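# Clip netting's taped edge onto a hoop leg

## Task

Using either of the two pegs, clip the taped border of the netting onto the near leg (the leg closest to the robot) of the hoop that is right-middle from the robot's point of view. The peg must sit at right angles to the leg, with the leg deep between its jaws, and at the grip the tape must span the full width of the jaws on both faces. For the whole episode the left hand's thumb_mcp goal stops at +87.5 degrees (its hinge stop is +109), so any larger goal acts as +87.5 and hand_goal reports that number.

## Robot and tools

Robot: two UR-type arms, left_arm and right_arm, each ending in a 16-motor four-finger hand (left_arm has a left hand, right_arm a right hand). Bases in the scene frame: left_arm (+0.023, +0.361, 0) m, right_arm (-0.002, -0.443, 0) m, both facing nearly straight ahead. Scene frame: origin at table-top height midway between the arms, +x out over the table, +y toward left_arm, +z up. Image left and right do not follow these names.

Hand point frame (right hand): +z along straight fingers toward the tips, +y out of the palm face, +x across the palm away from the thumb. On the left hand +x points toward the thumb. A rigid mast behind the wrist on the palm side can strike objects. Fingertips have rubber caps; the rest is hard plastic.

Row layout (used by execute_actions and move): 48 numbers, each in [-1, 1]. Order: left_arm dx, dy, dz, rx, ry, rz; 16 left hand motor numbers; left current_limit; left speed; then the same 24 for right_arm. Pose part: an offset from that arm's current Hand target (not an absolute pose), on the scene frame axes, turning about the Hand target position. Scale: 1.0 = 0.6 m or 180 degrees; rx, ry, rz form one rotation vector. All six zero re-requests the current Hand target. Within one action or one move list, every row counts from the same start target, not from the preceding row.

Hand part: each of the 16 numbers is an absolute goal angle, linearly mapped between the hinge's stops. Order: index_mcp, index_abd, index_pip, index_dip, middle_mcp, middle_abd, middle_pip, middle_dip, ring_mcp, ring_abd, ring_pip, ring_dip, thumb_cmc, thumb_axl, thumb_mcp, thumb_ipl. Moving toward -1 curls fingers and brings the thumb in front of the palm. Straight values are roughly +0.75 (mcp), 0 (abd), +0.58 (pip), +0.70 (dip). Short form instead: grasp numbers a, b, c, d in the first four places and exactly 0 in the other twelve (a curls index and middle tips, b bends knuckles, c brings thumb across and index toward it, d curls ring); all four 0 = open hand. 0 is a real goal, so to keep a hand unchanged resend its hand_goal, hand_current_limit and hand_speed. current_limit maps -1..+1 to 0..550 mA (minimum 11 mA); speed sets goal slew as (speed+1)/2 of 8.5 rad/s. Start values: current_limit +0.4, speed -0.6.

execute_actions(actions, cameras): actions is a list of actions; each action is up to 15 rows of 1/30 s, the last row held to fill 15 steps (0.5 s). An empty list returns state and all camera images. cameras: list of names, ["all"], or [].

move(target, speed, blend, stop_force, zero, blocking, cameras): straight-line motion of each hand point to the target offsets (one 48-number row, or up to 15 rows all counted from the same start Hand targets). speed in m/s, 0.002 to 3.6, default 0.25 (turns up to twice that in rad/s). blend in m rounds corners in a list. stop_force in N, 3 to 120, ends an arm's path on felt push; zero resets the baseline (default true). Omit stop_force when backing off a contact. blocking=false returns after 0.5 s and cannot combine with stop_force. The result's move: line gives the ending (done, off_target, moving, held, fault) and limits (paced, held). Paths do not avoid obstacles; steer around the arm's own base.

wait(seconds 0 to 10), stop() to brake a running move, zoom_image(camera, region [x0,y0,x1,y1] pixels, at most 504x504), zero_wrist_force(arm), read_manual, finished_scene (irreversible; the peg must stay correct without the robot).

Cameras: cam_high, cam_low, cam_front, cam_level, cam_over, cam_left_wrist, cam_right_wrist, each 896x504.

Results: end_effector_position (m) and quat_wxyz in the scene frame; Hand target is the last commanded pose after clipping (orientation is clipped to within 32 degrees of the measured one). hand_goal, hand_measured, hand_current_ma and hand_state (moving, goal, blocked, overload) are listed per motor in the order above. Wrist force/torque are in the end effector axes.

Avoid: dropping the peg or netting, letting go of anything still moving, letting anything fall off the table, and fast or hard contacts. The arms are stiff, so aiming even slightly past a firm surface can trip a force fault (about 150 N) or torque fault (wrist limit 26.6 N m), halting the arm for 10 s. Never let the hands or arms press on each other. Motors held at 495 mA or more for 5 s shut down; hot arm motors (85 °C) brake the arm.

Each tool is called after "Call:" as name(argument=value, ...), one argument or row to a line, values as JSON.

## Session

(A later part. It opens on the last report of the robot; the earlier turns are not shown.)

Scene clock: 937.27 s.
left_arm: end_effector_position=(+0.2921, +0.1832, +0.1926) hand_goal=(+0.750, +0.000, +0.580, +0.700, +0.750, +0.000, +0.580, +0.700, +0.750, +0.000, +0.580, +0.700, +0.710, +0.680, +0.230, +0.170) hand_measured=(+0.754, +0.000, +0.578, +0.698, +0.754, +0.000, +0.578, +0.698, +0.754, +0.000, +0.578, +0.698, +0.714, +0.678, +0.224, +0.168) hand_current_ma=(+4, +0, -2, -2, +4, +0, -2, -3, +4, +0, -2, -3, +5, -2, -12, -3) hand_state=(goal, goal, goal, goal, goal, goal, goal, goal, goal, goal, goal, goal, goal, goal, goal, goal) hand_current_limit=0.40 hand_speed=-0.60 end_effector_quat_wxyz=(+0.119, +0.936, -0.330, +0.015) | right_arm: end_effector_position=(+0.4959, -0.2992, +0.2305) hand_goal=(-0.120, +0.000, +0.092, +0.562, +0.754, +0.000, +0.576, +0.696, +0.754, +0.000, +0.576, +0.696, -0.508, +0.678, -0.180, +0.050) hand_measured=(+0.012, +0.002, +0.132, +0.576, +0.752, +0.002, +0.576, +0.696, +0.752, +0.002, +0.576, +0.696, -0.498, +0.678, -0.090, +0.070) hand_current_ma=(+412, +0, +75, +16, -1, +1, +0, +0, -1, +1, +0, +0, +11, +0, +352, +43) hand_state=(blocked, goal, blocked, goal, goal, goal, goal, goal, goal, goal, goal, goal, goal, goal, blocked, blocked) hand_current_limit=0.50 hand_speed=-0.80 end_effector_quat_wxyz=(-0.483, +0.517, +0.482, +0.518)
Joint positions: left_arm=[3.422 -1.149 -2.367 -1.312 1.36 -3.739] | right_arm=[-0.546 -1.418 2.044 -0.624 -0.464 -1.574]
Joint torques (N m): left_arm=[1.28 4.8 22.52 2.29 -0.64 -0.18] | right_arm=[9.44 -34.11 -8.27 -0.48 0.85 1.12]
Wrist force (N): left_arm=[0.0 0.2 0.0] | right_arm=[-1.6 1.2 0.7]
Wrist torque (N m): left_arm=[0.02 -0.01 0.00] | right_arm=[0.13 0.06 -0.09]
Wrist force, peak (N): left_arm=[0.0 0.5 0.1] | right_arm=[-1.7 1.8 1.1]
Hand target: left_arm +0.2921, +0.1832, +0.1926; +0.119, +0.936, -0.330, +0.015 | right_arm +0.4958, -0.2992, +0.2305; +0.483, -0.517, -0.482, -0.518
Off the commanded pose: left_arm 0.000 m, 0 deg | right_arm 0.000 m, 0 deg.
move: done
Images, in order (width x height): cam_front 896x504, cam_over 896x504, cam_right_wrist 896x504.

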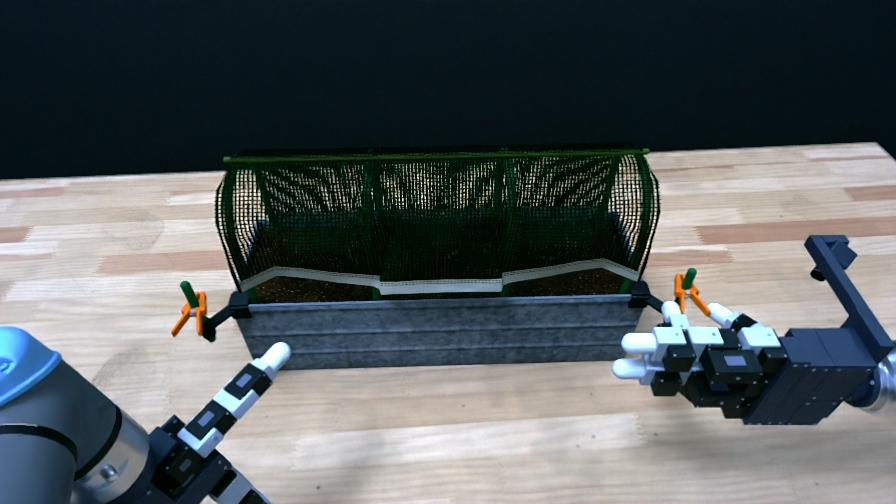

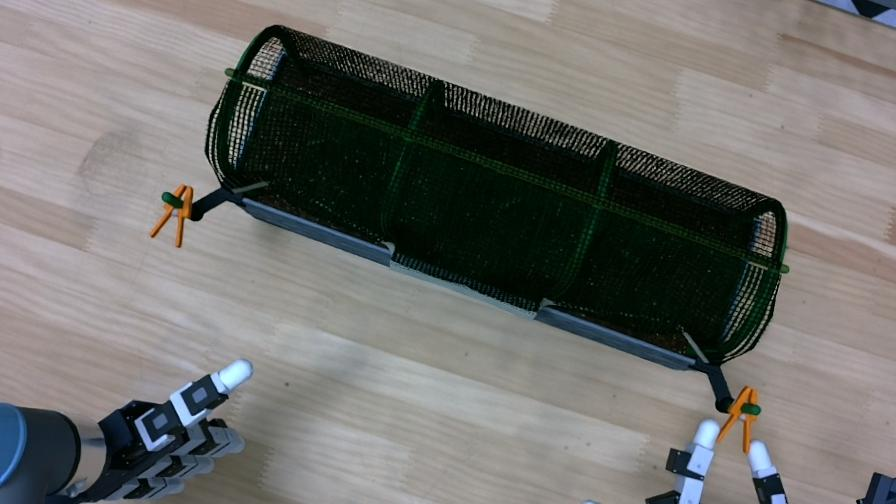

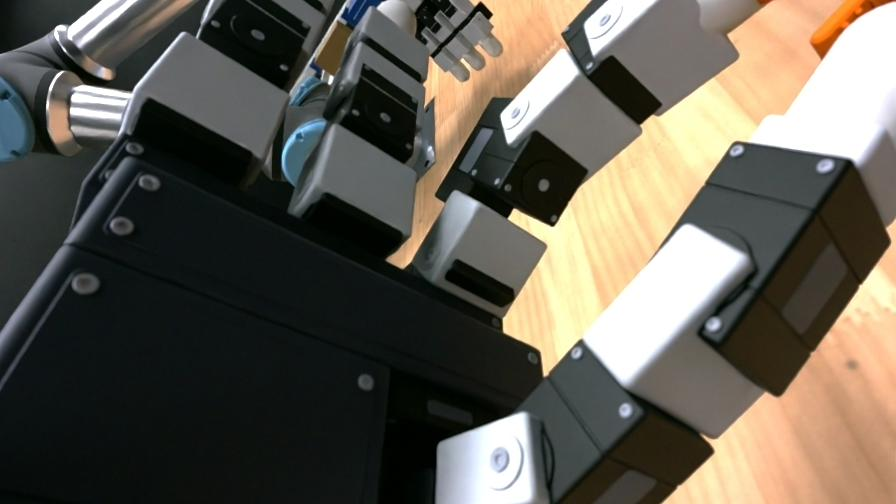

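Call:
move(
  target=[
    [0,0,0,0,0,0, 0,0,0,0,0,0,0,0,0,0,0,0,0,0,0,0, 0.4,-0.6, 0,0,0,0,0,0, -0.2,0,0.05,0.562,0.754,0,0.576,0.696,0.754,0,0.576,0.696,-0.509,0.677,-0.25,0.05, 0.76,-0.8],
  ],
  speed=0.05,
  cameras=["cam_over"],
)

Call:
zoom_image(
  camera="cam_over",
  region=[640, 360, 840, 500],
)

Scene clock: 987.43 s.
left_arm: end_effector_position=(+0.2921, +0.1832, +0.1926) hand_goal=(+0.750, +0.000, +0.580, +0.700, +0.750, +0.000, +0.580, +0.700, +0.750, +0.000, +0.580, +0.700, +0.710, +0.680, +0.230, +0.170) hand_measured=(+0.754, +0.000, +0.578, +0.698, +0.754, +0.000, +0.578, +0.698, +0.754, +0.000, +0.578, +0.698, +0.714, +0.678, +0.224, +0.168) hand_current_ma=(+4, +0, -2, -2, +4, +0, -2, -3, +4, +0, -2, -3, +5, -2, -12, -3) hand_state=(goal, goal, goal, goal, goal, goal, goal, goal, goal, goal, goal, goal, goal, goal, goal, goal) hand_current_limit=0.40 hand_speed=-0.60 end_effector_quat_wxyz=(+0.119, +0.936, -0.330, +0.015) | right_arm: end_effector_position=(+0.4958, -0.2992, +0.2305) hand_goal=(-0.200, +0.000, +0.050, +0.562, +0.754, +0.000, +0.576, +0.696, +0.754, +0.000, +0.576, +0.696, -0.508, +0.678, -0.250, +0.050) hand_measured=(+0.010, +0.002, +0.132, +0.578, +0.752, +0.002, +0.576, +0.696, +0.752, +0.002, +0.576, +0.696, -0.498, +0.678, -0.100, +0.076) hand_current_ma=(+484, +0, +212, +21, -1, +1, +0, +0, -1, +1, +0, +0, +11, +0, +484, +62) hand_state=(blocked, goal, blocked, goal, goal, goal, goal, goal, goal, goal, goal, goal, goal, goal, blocked, blocked) hand_current_limit=0.76 hand_speed=-0.80 end_effector_quat_wxyz=(-0.483, +0.517, +0.482, +0.518)
Joint positions: left_arm=[3.422 -1.149 -2.367 -1.312 1.36 -3.739] | right_arm=[-0.546 -1.418 2.044 -0.624 -0.464 -1.574]
Joint torques (N m): left_arm=[1.66 5.33 22.82 2.25 -0.65 -0.1] | right_arm=[10.09 -33.92 -9.66 2.05 -1.26 1.22]
Wrist force (N): left_arm=[-0.1 0.4 0.1] | right_arm=[-1.8 1.6 0.7]
Wrist torque (N m): left_arm=[0.04 0.01 -0.01] | right_arm=[0.15 0.10 -0.12]
Wrist force, peak (N): left_arm=[-0.2 0.4 0.2] | right_arm=[-1.9 1.8 0.9]
Hand target: left_arm +0.2921, +0.1832, +0.1926; +0.119, +0.936, -0.330, +0.015 | right_arm +0.4958, -0.2992, +0.2305; +0.483, -0.517, -0.482, -0.518
Off the commanded pose: left_arm 0.000 m, 0 deg | right_arm 0.000 m, 0 deg.
move: done
Images, in order (width x height): cam_over 896x504.

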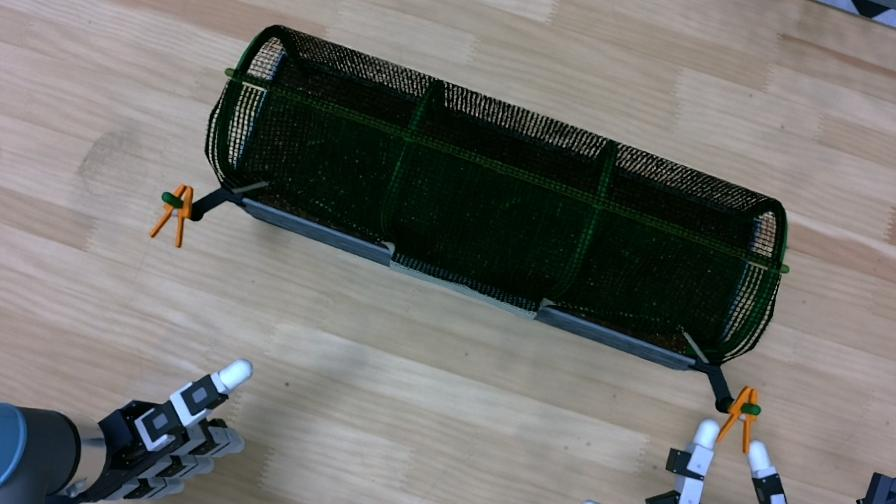

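Scaled by 2.520.

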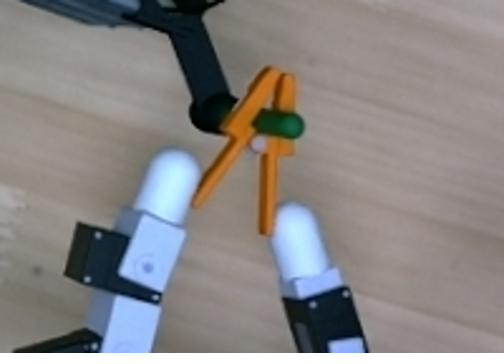

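Call:
execute_actions(
  actions=[],
  cameras=["cam_over","cam_front"],
)

Call:
zoom_image(
  camera="cam_over",
  region=[710, 375, 780, 465],
)

Call:
zoom_image(
  camera="cam_front",
  region=[660, 260, 730, 330],
)

Call:
zoom_image(
  camera="cam_over",
  region=[140, 175, 210, 255],
)

Call:
zoom_image(
  camera="cam_front",
  region=[160, 270, 230, 340],
)

Scene clock: 1327.03 s.
left_arm: end_effector_position=(+0.2921, +0.1832, +0.1926) hand_goal=(+0.750, +0.000, +0.580, +0.700, +0.750, +0.000, +0.580, +0.700, +0.750, +0.000, +0.580, +0.700, +0.710, +0.680, +0.230, +0.170) hand_measured=(+0.754, +0.000, +0.578, +0.698, +0.754, +0.000, +0.578, +0.698, +0.754, +0.000, +0.578, +0.698, +0.714, +0.678, +0.224, +0.168) hand_current_ma=(+4, +0, -2, -2, +4, +0, -2, -3, +4, +0, -2, -3, +5, -2, -12, -3) hand_state=(goal, goal, goal, goal, goal, goal, goal, goal, goal, goal, goal, goal, goal, goal, goal, goal) hand_current_limit=0.40 hand_speed=-0.60 end_effector_quat_wxyz=(+0.119, +0.936, -0.330, +0.015) | right_arm: end_effector_position=(+0.4958, -0.2992, +0.2305) hand_goal=(-0.200, +0.000, +0.050, +0.562, +0.754, +0.000, +0.576, +0.696, +0.754, +0.000, +0.576, +0.696, -0.508, +0.678, -0.250, +0.050) hand_measured=(+0.010, +0.002, +0.132, +0.578, +0.752, +0.002, +0.576, +0.696, +0.752, +0.002, +0.576, +0.696, -0.498, +0.678, -0.100, +0.076) hand_current_ma=(+484, +0, +212, +21, -1, +1, +0, +0, -1, +1, +0, +0, +11, +0, +484, +62) hand_state=(blocked, goal, blocked, goal, goal, goal, goal, goal, goal, goal, goal, goal, goal, goal, blocked, blocked) hand_current_limit=0.76 hand_speed=-0.80 end_effector_quat_wxyz=(-0.483, +0.517, +0.482, +0.518)
Joint positions: left_arm=[3.422 -1.149 -2.367 -1.312 1.36 -3.739] | right_arm=[-0.546 -1.418 2.044 -0.624 -0.464 -1.574]
Joint velocities: within noise
Joint torques (N m): left_arm=[1.71 5.62 23.01 2.21 -0.63 -0.25] | right_arm=[8.28 -33.68 -13 2.15 -1.4 1]
Motor temperatures (°C): left_arm=[26 27 39 42 39 40] | right_arm=[37 34 29 40 40 36]
Wrist force (N): left_arm=[0.0 0.3 0.0] | right_arm=[-1.7 1.5 1.0]
Wrist torque (N m): left_arm=[0.04 -0.01 0.00] | right_arm=[0.13 0.08 -0.12]
Wrist force, peak (N): left_arm=[0.1 0.5 0.0] | right_arm=[-1.9 1.9 0.9]
Hand target: left_arm +0.2921, +0.1832, +0.1926; +0.119, +0.936, -0.330, +0.015 | right_arm +0.4958, -0.2992, +0.2305; +0.483, -0.517, -0.482, -0.518
Off the commanded pose: left_arm 0.000 m, 0 deg | right_arm 0.000 m, 0 deg.
Images, in order (width x height): cam_front 896x504, cam_over 896x504.

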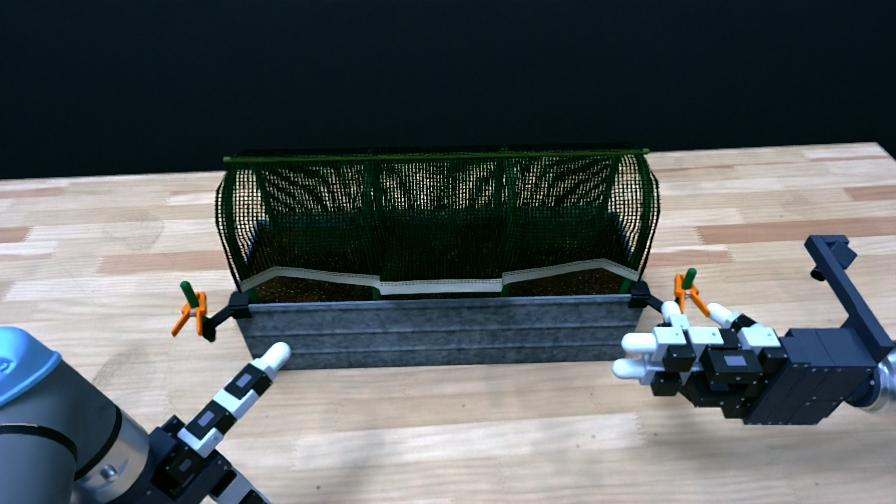

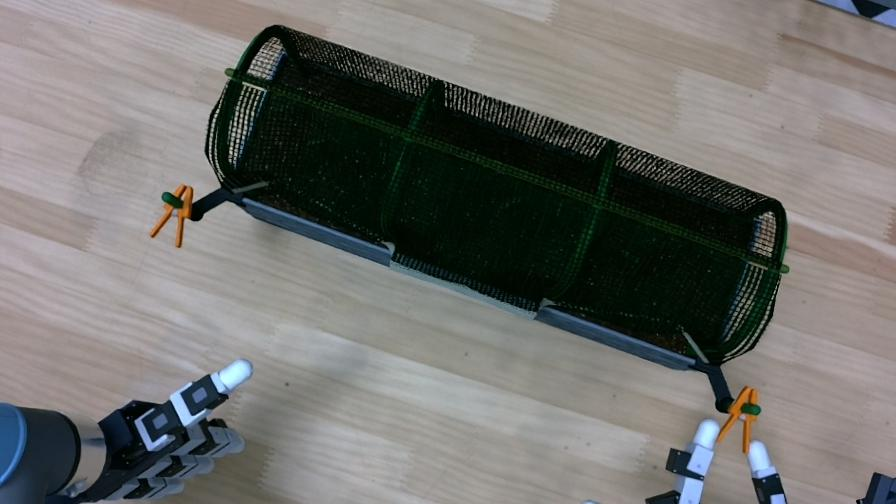

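Scaled by 5.600.

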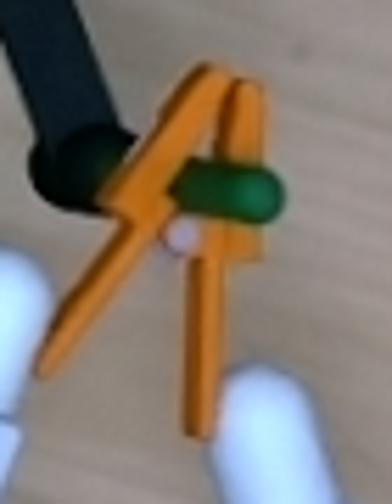

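Scaled by 7.200.

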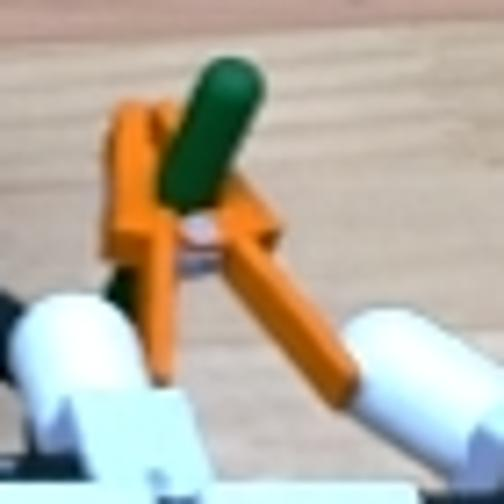

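Scaled by 6.300.

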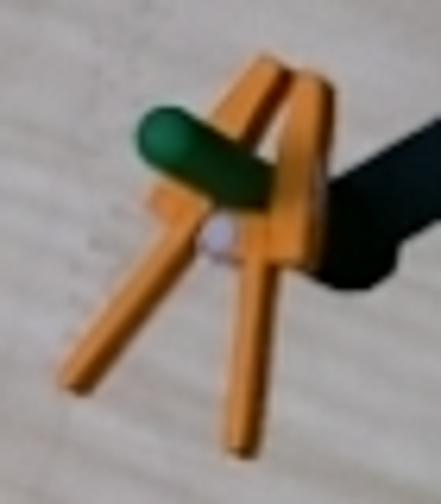

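Scaled by 7.200.

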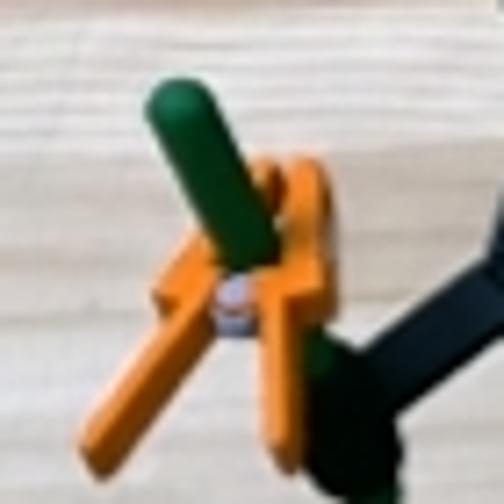

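Call:
move(
  target=[
    [0,0,0,0,0,0, 0,0,0,0,0,0,0,0,0,0,0,0,0,0,0,0, 0.4,-0.6, 0,0,0,0,0,0, 0.16,0,0.092,0.562,0.754,0,0.576,0.696,0.754,0,0.576,0.696,-0.509,0.677,0.08,0.1135, 0.4,-0.8],
    [0,0,0,0,0,0, 0,0,0,0,0,0,0,0,0,0,0,0,0,0,0,0, 0.4,-0.6, -0.1997,0.0138,0.1,0,0,0, -0.411,0,-0.007,0.696,-0.068,0,0.576,0.696,-0.068,0,0.576,0.696,-0.971,0.677,0.225,0.168, 0.4,-0.6],
    [0,0,0,0,0,0, 0,0,0,0,0,0,0,0,0,0,0,0,0,0,0,0, 0.4,-0.6, -0.2097,-0.0513,0.1492,-0.411,-0.358,0.385, -0.411,0,-0.007,0.696,-0.068,0,0.576,0.696,-0.068,0,0.576,0.696,-0.971,0.677,0.225,0.168, 0.4,-0.6],
  ],
  speed=[0.1,0.15,0.3],
  cameras=["cam_high","cam_front","cam_over","cam_right_wrist"],
)

Scene clock: 1655.13 s.
left_arm: end_effector_position=(+0.2921, +0.1832, +0.1926) hand_goal=(+0.750, +0.000, +0.580, +0.700, +0.750, +0.000, +0.580, +0.700, +0.750, +0.000, +0.580, +0.700, +0.710, +0.680, +0.230, +0.170) hand_measured=(+0.754, +0.000, +0.578, +0.698, +0.754, +0.000, +0.578, +0.698, +0.754, +0.000, +0.578, +0.698, +0.714, +0.678, +0.224, +0.168) hand_current_ma=(+4, +0, -2, -2, +4, +0, -2, -3, +4, +0, -2, -3, +5, -2, -12, -3) hand_state=(goal, goal, goal, goal, goal, goal, goal, goal, goal, goal, goal, goal, goal, goal, goal, goal) hand_current_limit=0.40 hand_speed=-0.60 end_effector_quat_wxyz=(+0.119, +0.936, -0.330, +0.015) | right_arm: end_effector_position=(+0.3699, -0.3299, +0.3200) hand_goal=(-0.410, +0.000, -0.006, +0.696, -0.068, +0.000, +0.576, +0.696, -0.068, +0.000, +0.576, +0.696, -0.970, +0.678, +0.226, +0.168) hand_measured=(-0.404, +0.002, -0.004, +0.694, -0.060, +0.002, +0.576, +0.696, -0.062, +0.002, +0.576, +0.696, -0.968, +0.678, +0.224, +0.166) hand_current_ma=(+6, +1, +2, -1, +7, +1, +0, +0, +5, +1, +0, +0, +1, +0, -1, -1) hand_state=(goal, goal, goal, goal, goal, goal, goal, goal, goal, goal, goal, goal, goal, goal, goal, goal) hand_current_limit=0.40 hand_speed=-0.60 end_effector_quat_wxyz=(+0.000, +0.034, +0.999, +0.000)
Joint positions: left_arm=[3.422 -1.149 -2.367 -1.312 1.36 -3.739] | right_arm=[-0.324 -1.993 1.994 -1.573 -1.571 -1.814]
Joint torques (N m): left_arm=[1.44 5.76 22.31 2.32 -0.61 -0.2] | right_arm=[-9.23 3.05 -36.74 -3.63 0.22 0.94]
Wrist force (N): left_arm=[-0.3 0.2 0.1] | right_arm=[-0.1 -1.7 0.8]
Wrist torque (N m): left_arm=[0.02 0.04 -0.02] | right_arm=[0.05 0.06 -0.13]
Wrist force, peak (N): left_arm=[-0.1 0.5 0.1] | right_arm=[-1.7 -1.8 1.4]
Hand target: left_arm +0.2921, +0.1832, +0.1926; +0.119, +0.936, -0.330, +0.015 | right_arm +0.3700, -0.3300, +0.3200; +0.000, +0.034, +0.999, +0.000
Off the commanded pose: left_arm 0.000 m, 0 deg | right_arm 0.000 m, 0 deg.
move: done
Images, in order (width x height): cam_high 896x504, cam_front 896x504, cam_over 896x504, cam_right_wrist 896x504.

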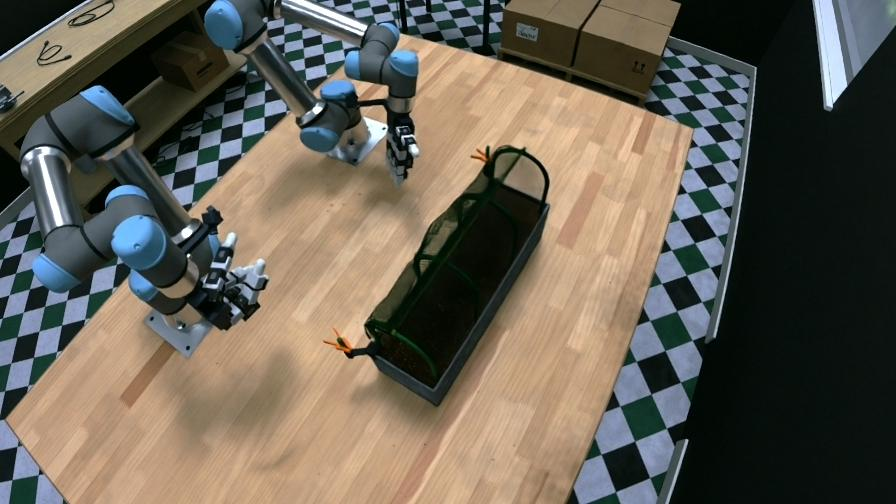

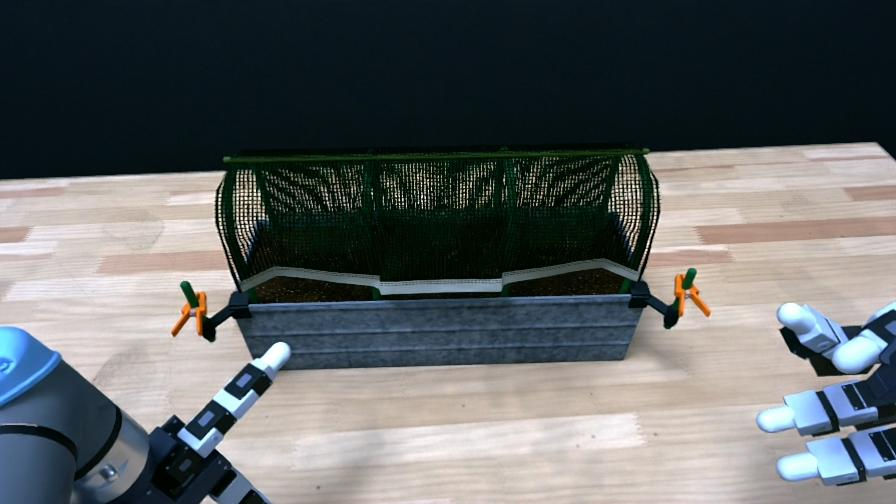

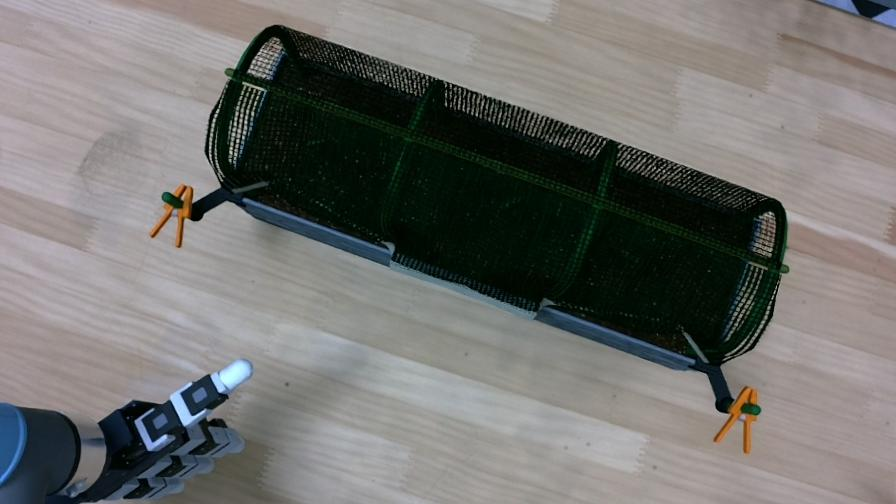

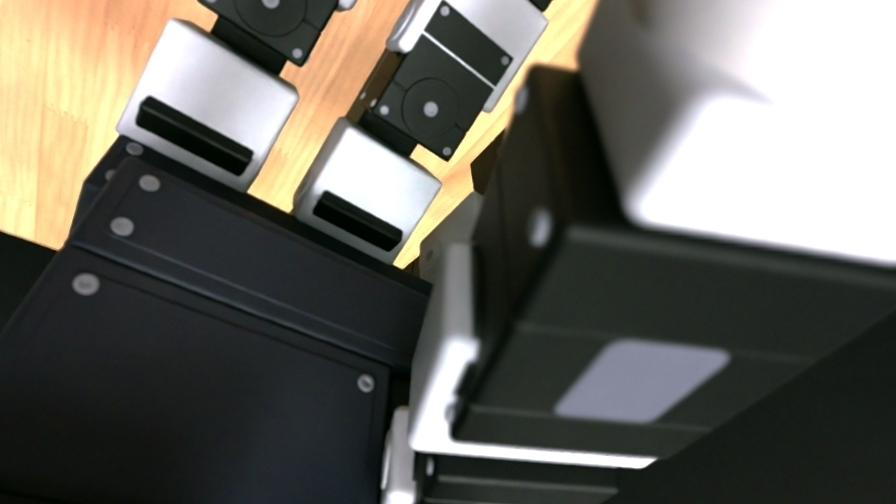

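Call:
move(
  target=[0,0,0,0,0,0, 0,0,0,0,0,0,0,0,0,0,0,0,0,0,0,0, 0.4,-0.6, 0.1247,0.091,-0.285,0,0,0, -0.411,0,-0.007,0.696,-0.068,0,0.576,0.696,-0.068,0,0.576,0.696,-0.971,0.677,0.225,0.168, 0.4,-0.6],
  speed=0.15,
  cameras=["cam_high","cam_front","cam_over","cam_level","cam_right_wrist"],
)

Call:
zoom_image(
  camera="cam_over",
  region=[660, 360, 860, 504],
)

Call:
zoom_image(
  camera="cam_front",
  region=[620, 250, 800, 400],
)

Call:
zoom_image(
  camera="cam_level",
  region=[700, 180, 896, 380],
)

Scene clock: 1680.13 s.
left_arm: end_effector_position=(+0.2921, +0.1832, +0.1926) hand_goal=(+0.750, +0.000, +0.580, +0.700, +0.750, +0.000, +0.580, +0.700, +0.750, +0.000, +0.580, +0.700, +0.710, +0.680, +0.230, +0.170) hand_measured=(+0.754, +0.000, +0.578, +0.698, +0.754, +0.000, +0.578, +0.698, +0.754, +0.000, +0.578, +0.698, +0.714, +0.678, +0.224, +0.168) hand_current_ma=(+4, +0, -2, -2, +4, +0, -2, -3, +4, +0, -2, -3, +5, -2, -12, -3) hand_state=(goal, goal, goal, goal, goal, goal, goal, goal, goal, goal, goal, goal, goal, goal, goal, goal) hand_current_limit=0.40 hand_speed=-0.60 end_effector_quat_wxyz=(+0.119, +0.936, -0.330, +0.015) | right_arm: end_effector_position=(+0.4448, -0.2753, +0.1490) hand_goal=(-0.410, +0.000, -0.006, +0.696, -0.068, +0.000, +0.576, +0.696, -0.068, +0.000, +0.576, +0.696, -0.970, +0.678, +0.226, +0.168) hand_measured=(-0.402, +0.002, -0.004, +0.694, -0.060, +0.002, +0.576, +0.696, -0.062, +0.002, +0.576, +0.696, -0.968, +0.678, +0.224, +0.166) hand_current_ma=(+8, +1, +2, -1, +7, +1, +0, +0, +5, +1, +0, +0, +1, +0, -2, -1) hand_state=(goal, goal, goal, goal, goal, goal, goal, goal, goal, goal, goal, goal, goal, goal, goal, goal) hand_current_limit=0.40 hand_speed=-0.60 end_effector_quat_wxyz=(+0.000, +0.034, +0.999, +0.000) end_effector_velocity=(+0.001, -0.001, +0.000) end_effector_angular_velocity=(-0.003, -0.004, +0.000)
Joint positions: left_arm=[3.422 -1.149 -2.367 -1.312 1.36 -3.739] | right_arm=[-0.131 -1.634 2.193 -2.13 -1.571 -1.622]
Joint velocities: left_arm=[within noise] | right_arm=[0 0 0 -0.005 -0.002 0]
Joint torques (N m): left_arm=[1.67 5.93 22.58 2.26 -0.64 -0.26] | right_arm=[-9 -9.68 -31.19 -3.71 -0.78 -1.39]
Wrist force (N): left_arm=[0.0 0.2 0.2] | right_arm=[0.1 -1.8 0.9]
Wrist torque (N m): left_arm=[0.01 0.01 0.00] | right_arm=[0.03 -0.02 -0.14]
Wrist force, peak (N): left_arm=[0.0 0.3 0.3] | right_arm=[-0.4 -1.6 2.4]
Hand target: left_arm +0.2921, +0.1832, +0.1926; +0.119, +0.936, -0.330, +0.015 | right_arm +0.4448, -0.2754, +0.1490; +0.000, +0.034, +0.999, +0.000
Off the commanded pose: left_arm 0.000 m, 0 deg | right_arm 0.000 m, 0 deg.
move: done
Images, in order (width x height): cam_high 896x504, cam_front 896x504, cam_level 896x504, cam_over 896x504, cam_right_wrist 896x504.

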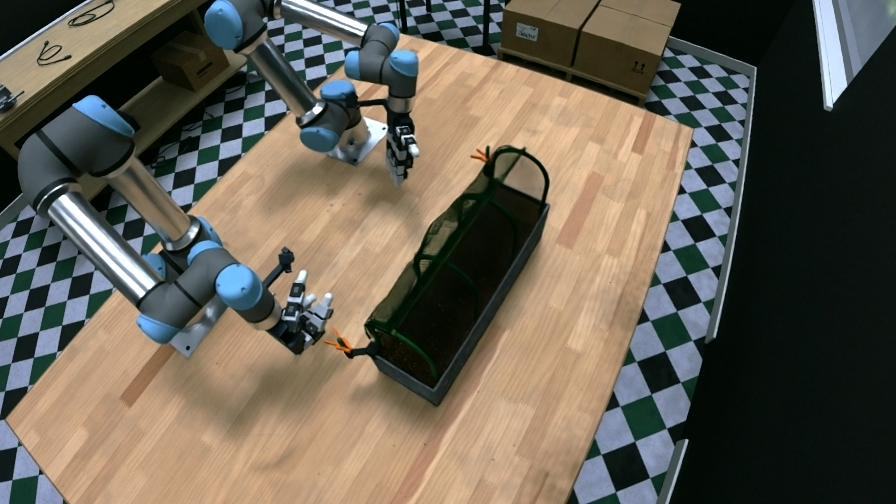

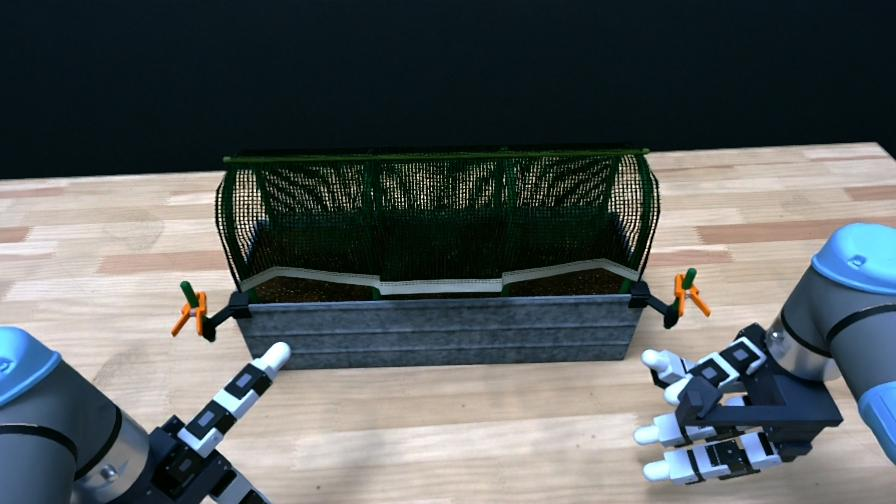

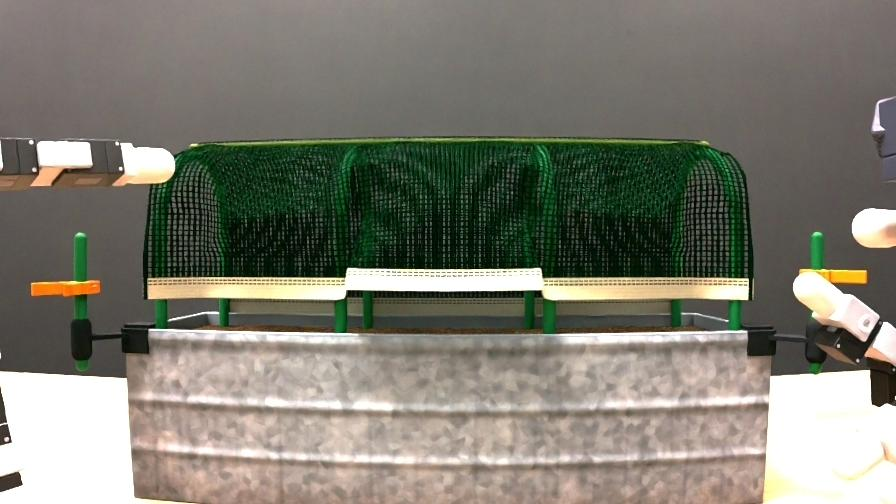

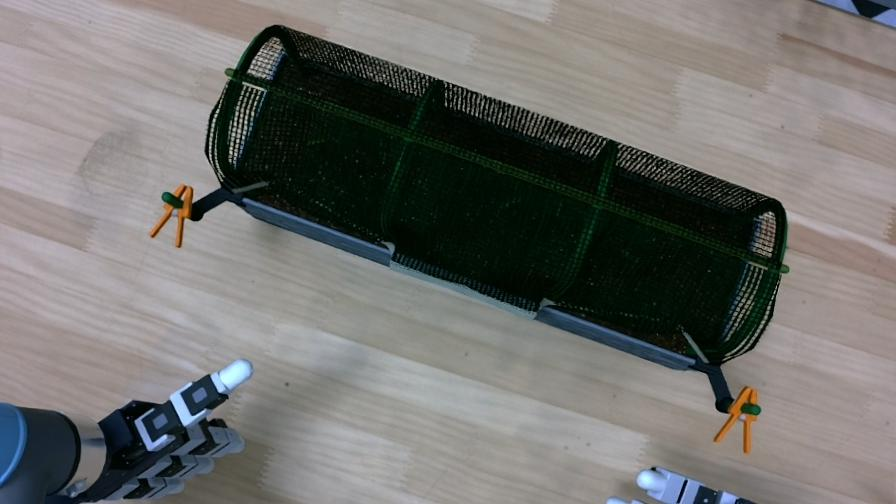

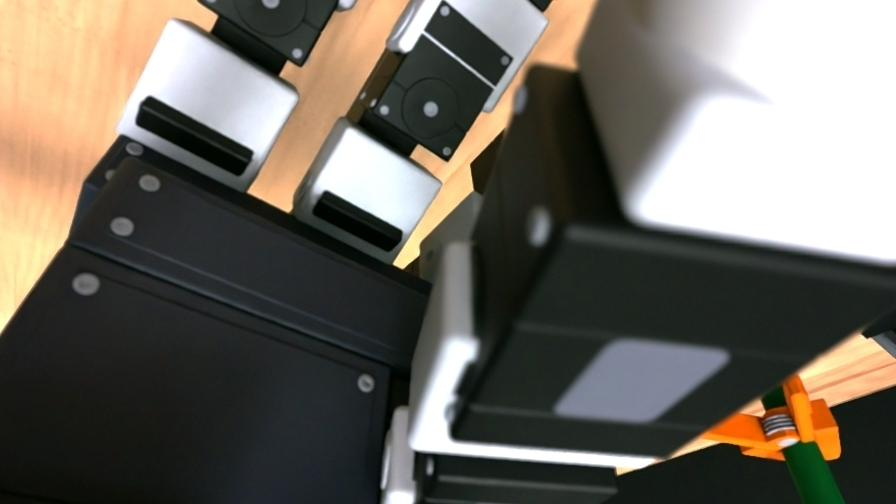

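Scaled by 2.520.

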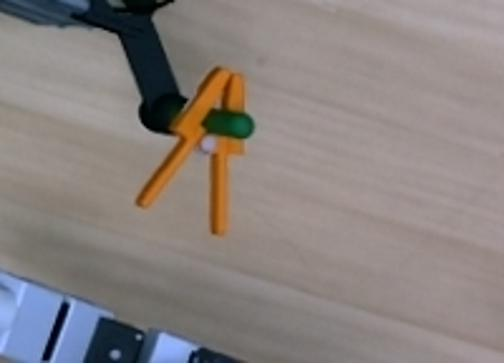

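Scaled by 2.800.

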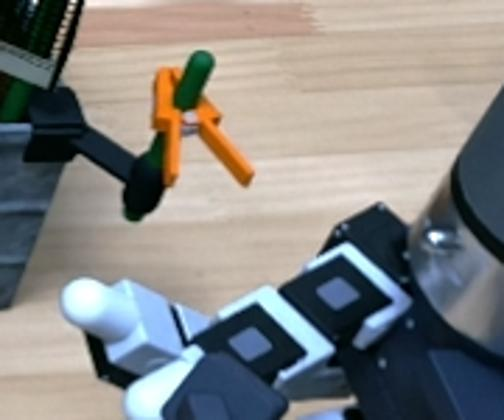

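Scaled by 2.520.

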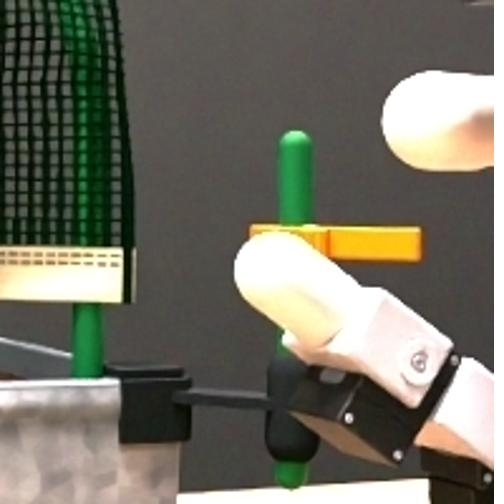

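Call:
move(
  target=[0,0,0,0,0,0, 0,0,0,0,0,0,0,0,0,0,0,0,0,0,0,0, 0.4,-0.6, 0.0998,-0.0069,0,0,0,0, -0.411,0,-0.007,0.696,-0.068,0,0.576,0.696,-0.068,0,0.576,0.696,-0.971,0.677,0.225,0.168, 0.4,-0.6],
  speed=0.08,
  stop_force=6,
  cameras=["cam_high","cam_front","cam_over","cam_level","cam_right_wrist"],
)

Call:
zoom_image(
  camera="cam_over",
  region=[660, 360, 860, 504],
)

Call:
zoom_image(
  camera="cam_front",
  region=[620, 250, 800, 400],
)

Call:
zoom_image(
  camera="cam_level",
  region=[700, 180, 896, 380],
)

Call:
zoom_image(
  camera="cam_right_wrist",
  region=[644, 250, 896, 504],
)

Scene clock: 1706.97 s.
left_arm: end_effector_position=(+0.2921, +0.1832, +0.1926) hand_goal=(+0.750, +0.000, +0.580, +0.700, +0.750, +0.000, +0.580, +0.700, +0.750, +0.000, +0.580, +0.700, +0.710, +0.680, +0.230, +0.170) hand_measured=(+0.754, +0.000, +0.578, +0.698, +0.754, +0.000, +0.578, +0.698, +0.754, +0.000, +0.578, +0.698, +0.714, +0.678, +0.224, +0.168) hand_current_ma=(+4, +0, -2, -2, +4, +0, -2, -3, +4, +0, -2, -3, +5, -2, -12, -3) hand_state=(goal, goal, goal, goal, goal, goal, goal, goal, goal, goal, goal, goal, goal, goal, goal, goal) hand_current_limit=0.40 hand_speed=-0.60 end_effector_quat_wxyz=(+0.119, +0.936, -0.330, +0.015) | right_arm: end_effector_position=(+0.5047, -0.2795, +0.1490) hand_goal=(-0.410, +0.000, -0.006, +0.696, -0.068, +0.000, +0.576, +0.696, -0.068, +0.000, +0.576, +0.696, -0.970, +0.678, +0.226, +0.168) hand_measured=(-0.402, +0.002, -0.004, +0.694, -0.060, +0.002, +0.576, +0.696, -0.062, +0.002, +0.576, +0.696, -0.968, +0.678, +0.224, +0.166) hand_current_ma=(+8, +1, +2, -1, +7, +1, +0, +0, +5, +1, +0, +0, +1, +0, -2, -1) hand_state=(goal, goal, goal, goal, goal, goal, goal, goal, goal, goal, goal, goal, goal, goal, goal, goal) hand_current_limit=0.40 hand_speed=-0.60 end_effector_quat_wxyz=(+0.000, +0.034, +0.999, +0.000)
Joint positions: left_arm=[3.422 -1.149 -2.367 -1.312 1.36 -3.739] | right_arm=[-0.125 -1.492 2.049 -2.129 -1.571 -1.616]
Joint torques (N m): left_arm=[1.43 5.92 22.23 2.19 -0.52 -0.15] | right_arm=[-2.97 -30.67 -19.9 -4.11 -0.1 -1.45]
Wrist force (N): left_arm=[0.0 -0.1 0.2] | right_arm=[-0.1 -2.1 1.1]
Wrist torque (N m): left_arm=[-0.02 0.00 0.01] | right_arm=[-0.02 0.04 -0.25]
Wrist force, peak (N): left_arm=[-0.3 0.3 0.3] | right_arm=[0.1 -2.3 1.3]
Hand target: left_arm +0.2921, +0.1832, +0.1926; +0.119, +0.936, -0.330, +0.015 | right_arm +0.5047, -0.2795, +0.1490; +0.000, +0.034, +0.999, +0.000
Off the commanded pose: left_arm 0.000 m, 0 deg | right_arm 0.000 m, 0 deg.
move: done
Images, in order (width x height): cam_high 896x504, cam_front 896x504, cam_level 896x504, cam_over 896x504, cam_right_wrist 896x504.

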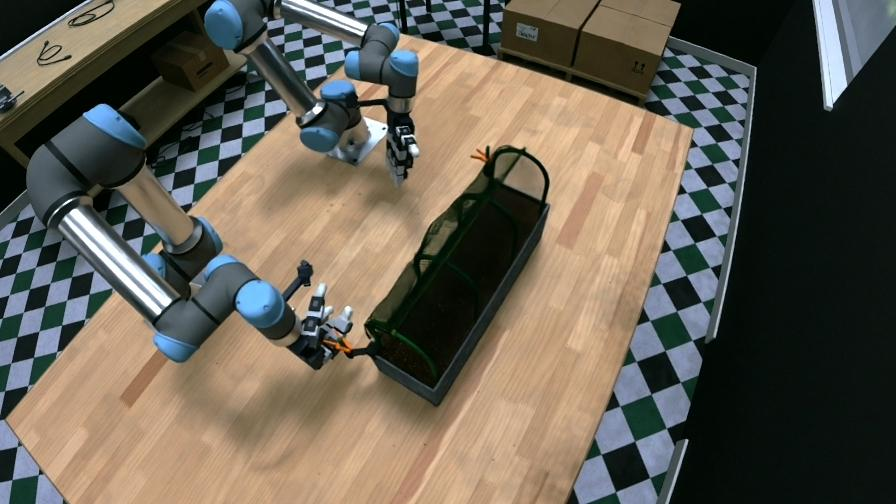

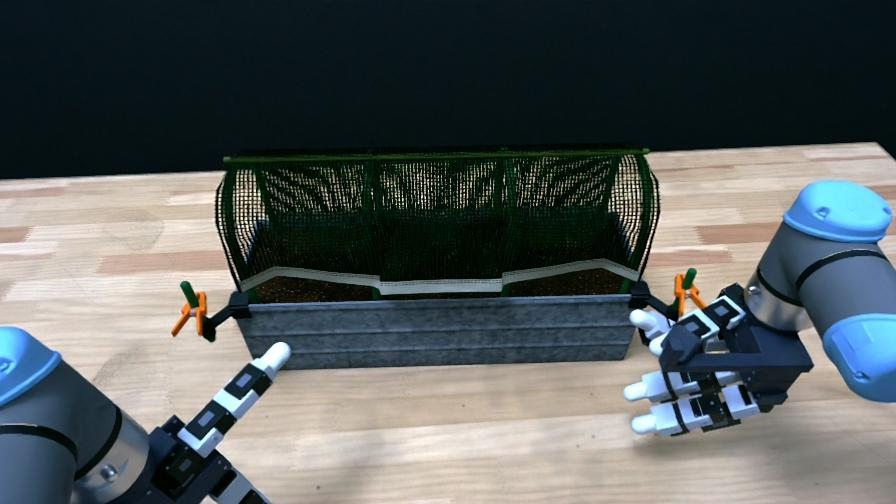

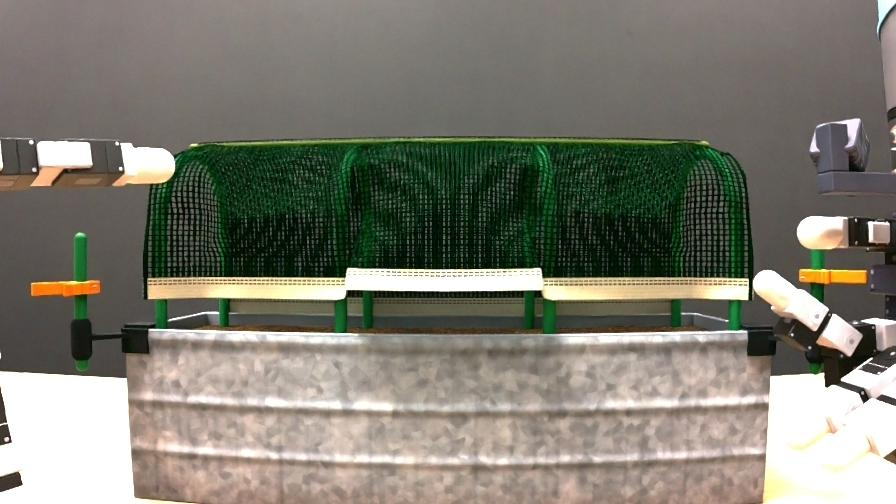

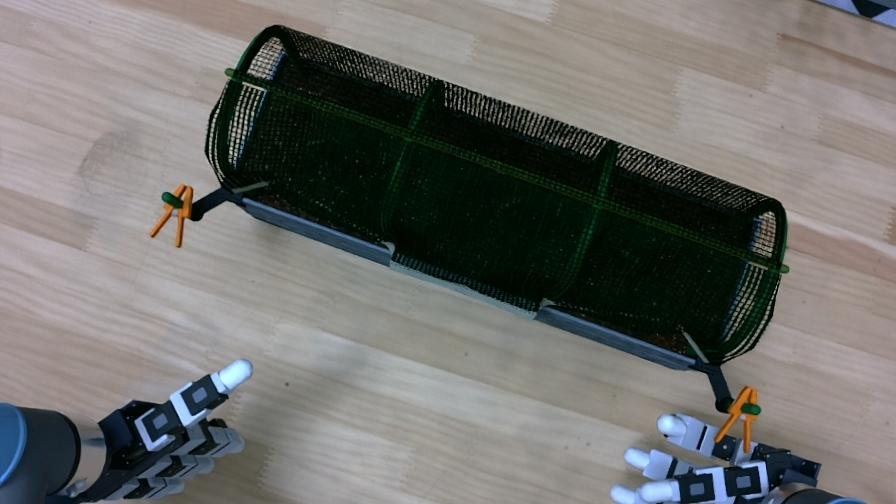

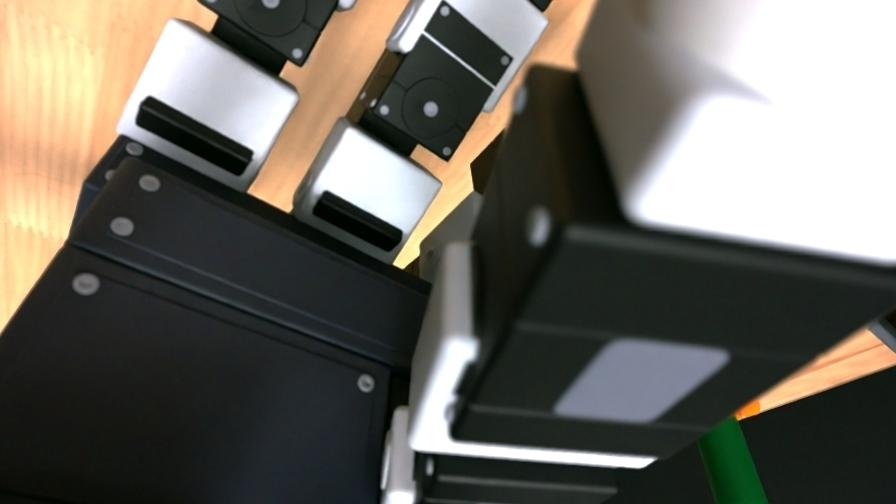

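Scaled by 2.520.

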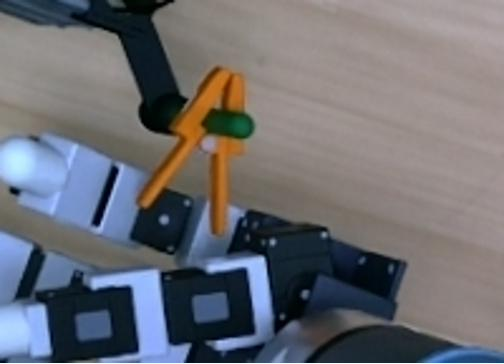

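Scaled by 2.800.

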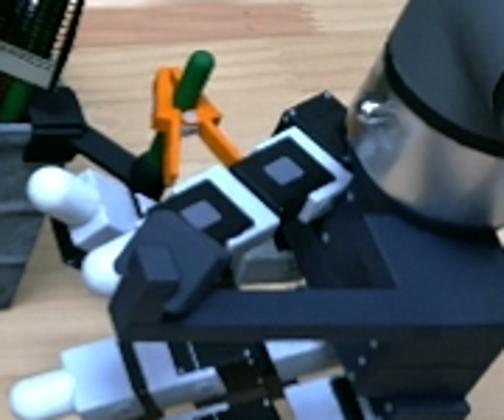

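Scaled by 2.520.

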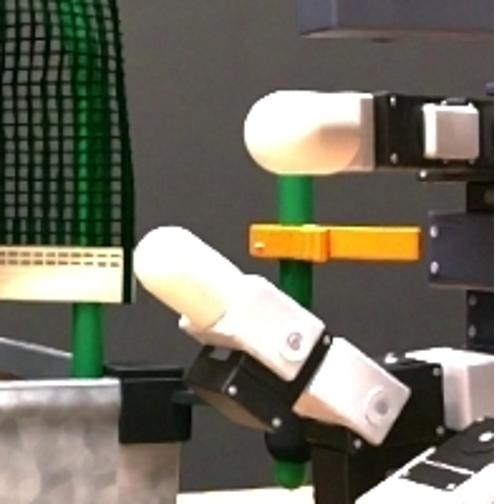

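Scaled by 1.984.

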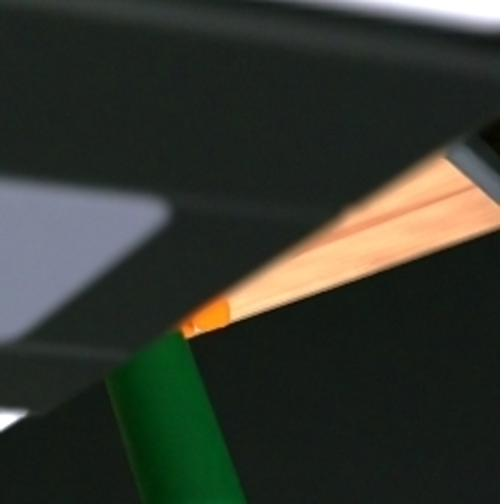

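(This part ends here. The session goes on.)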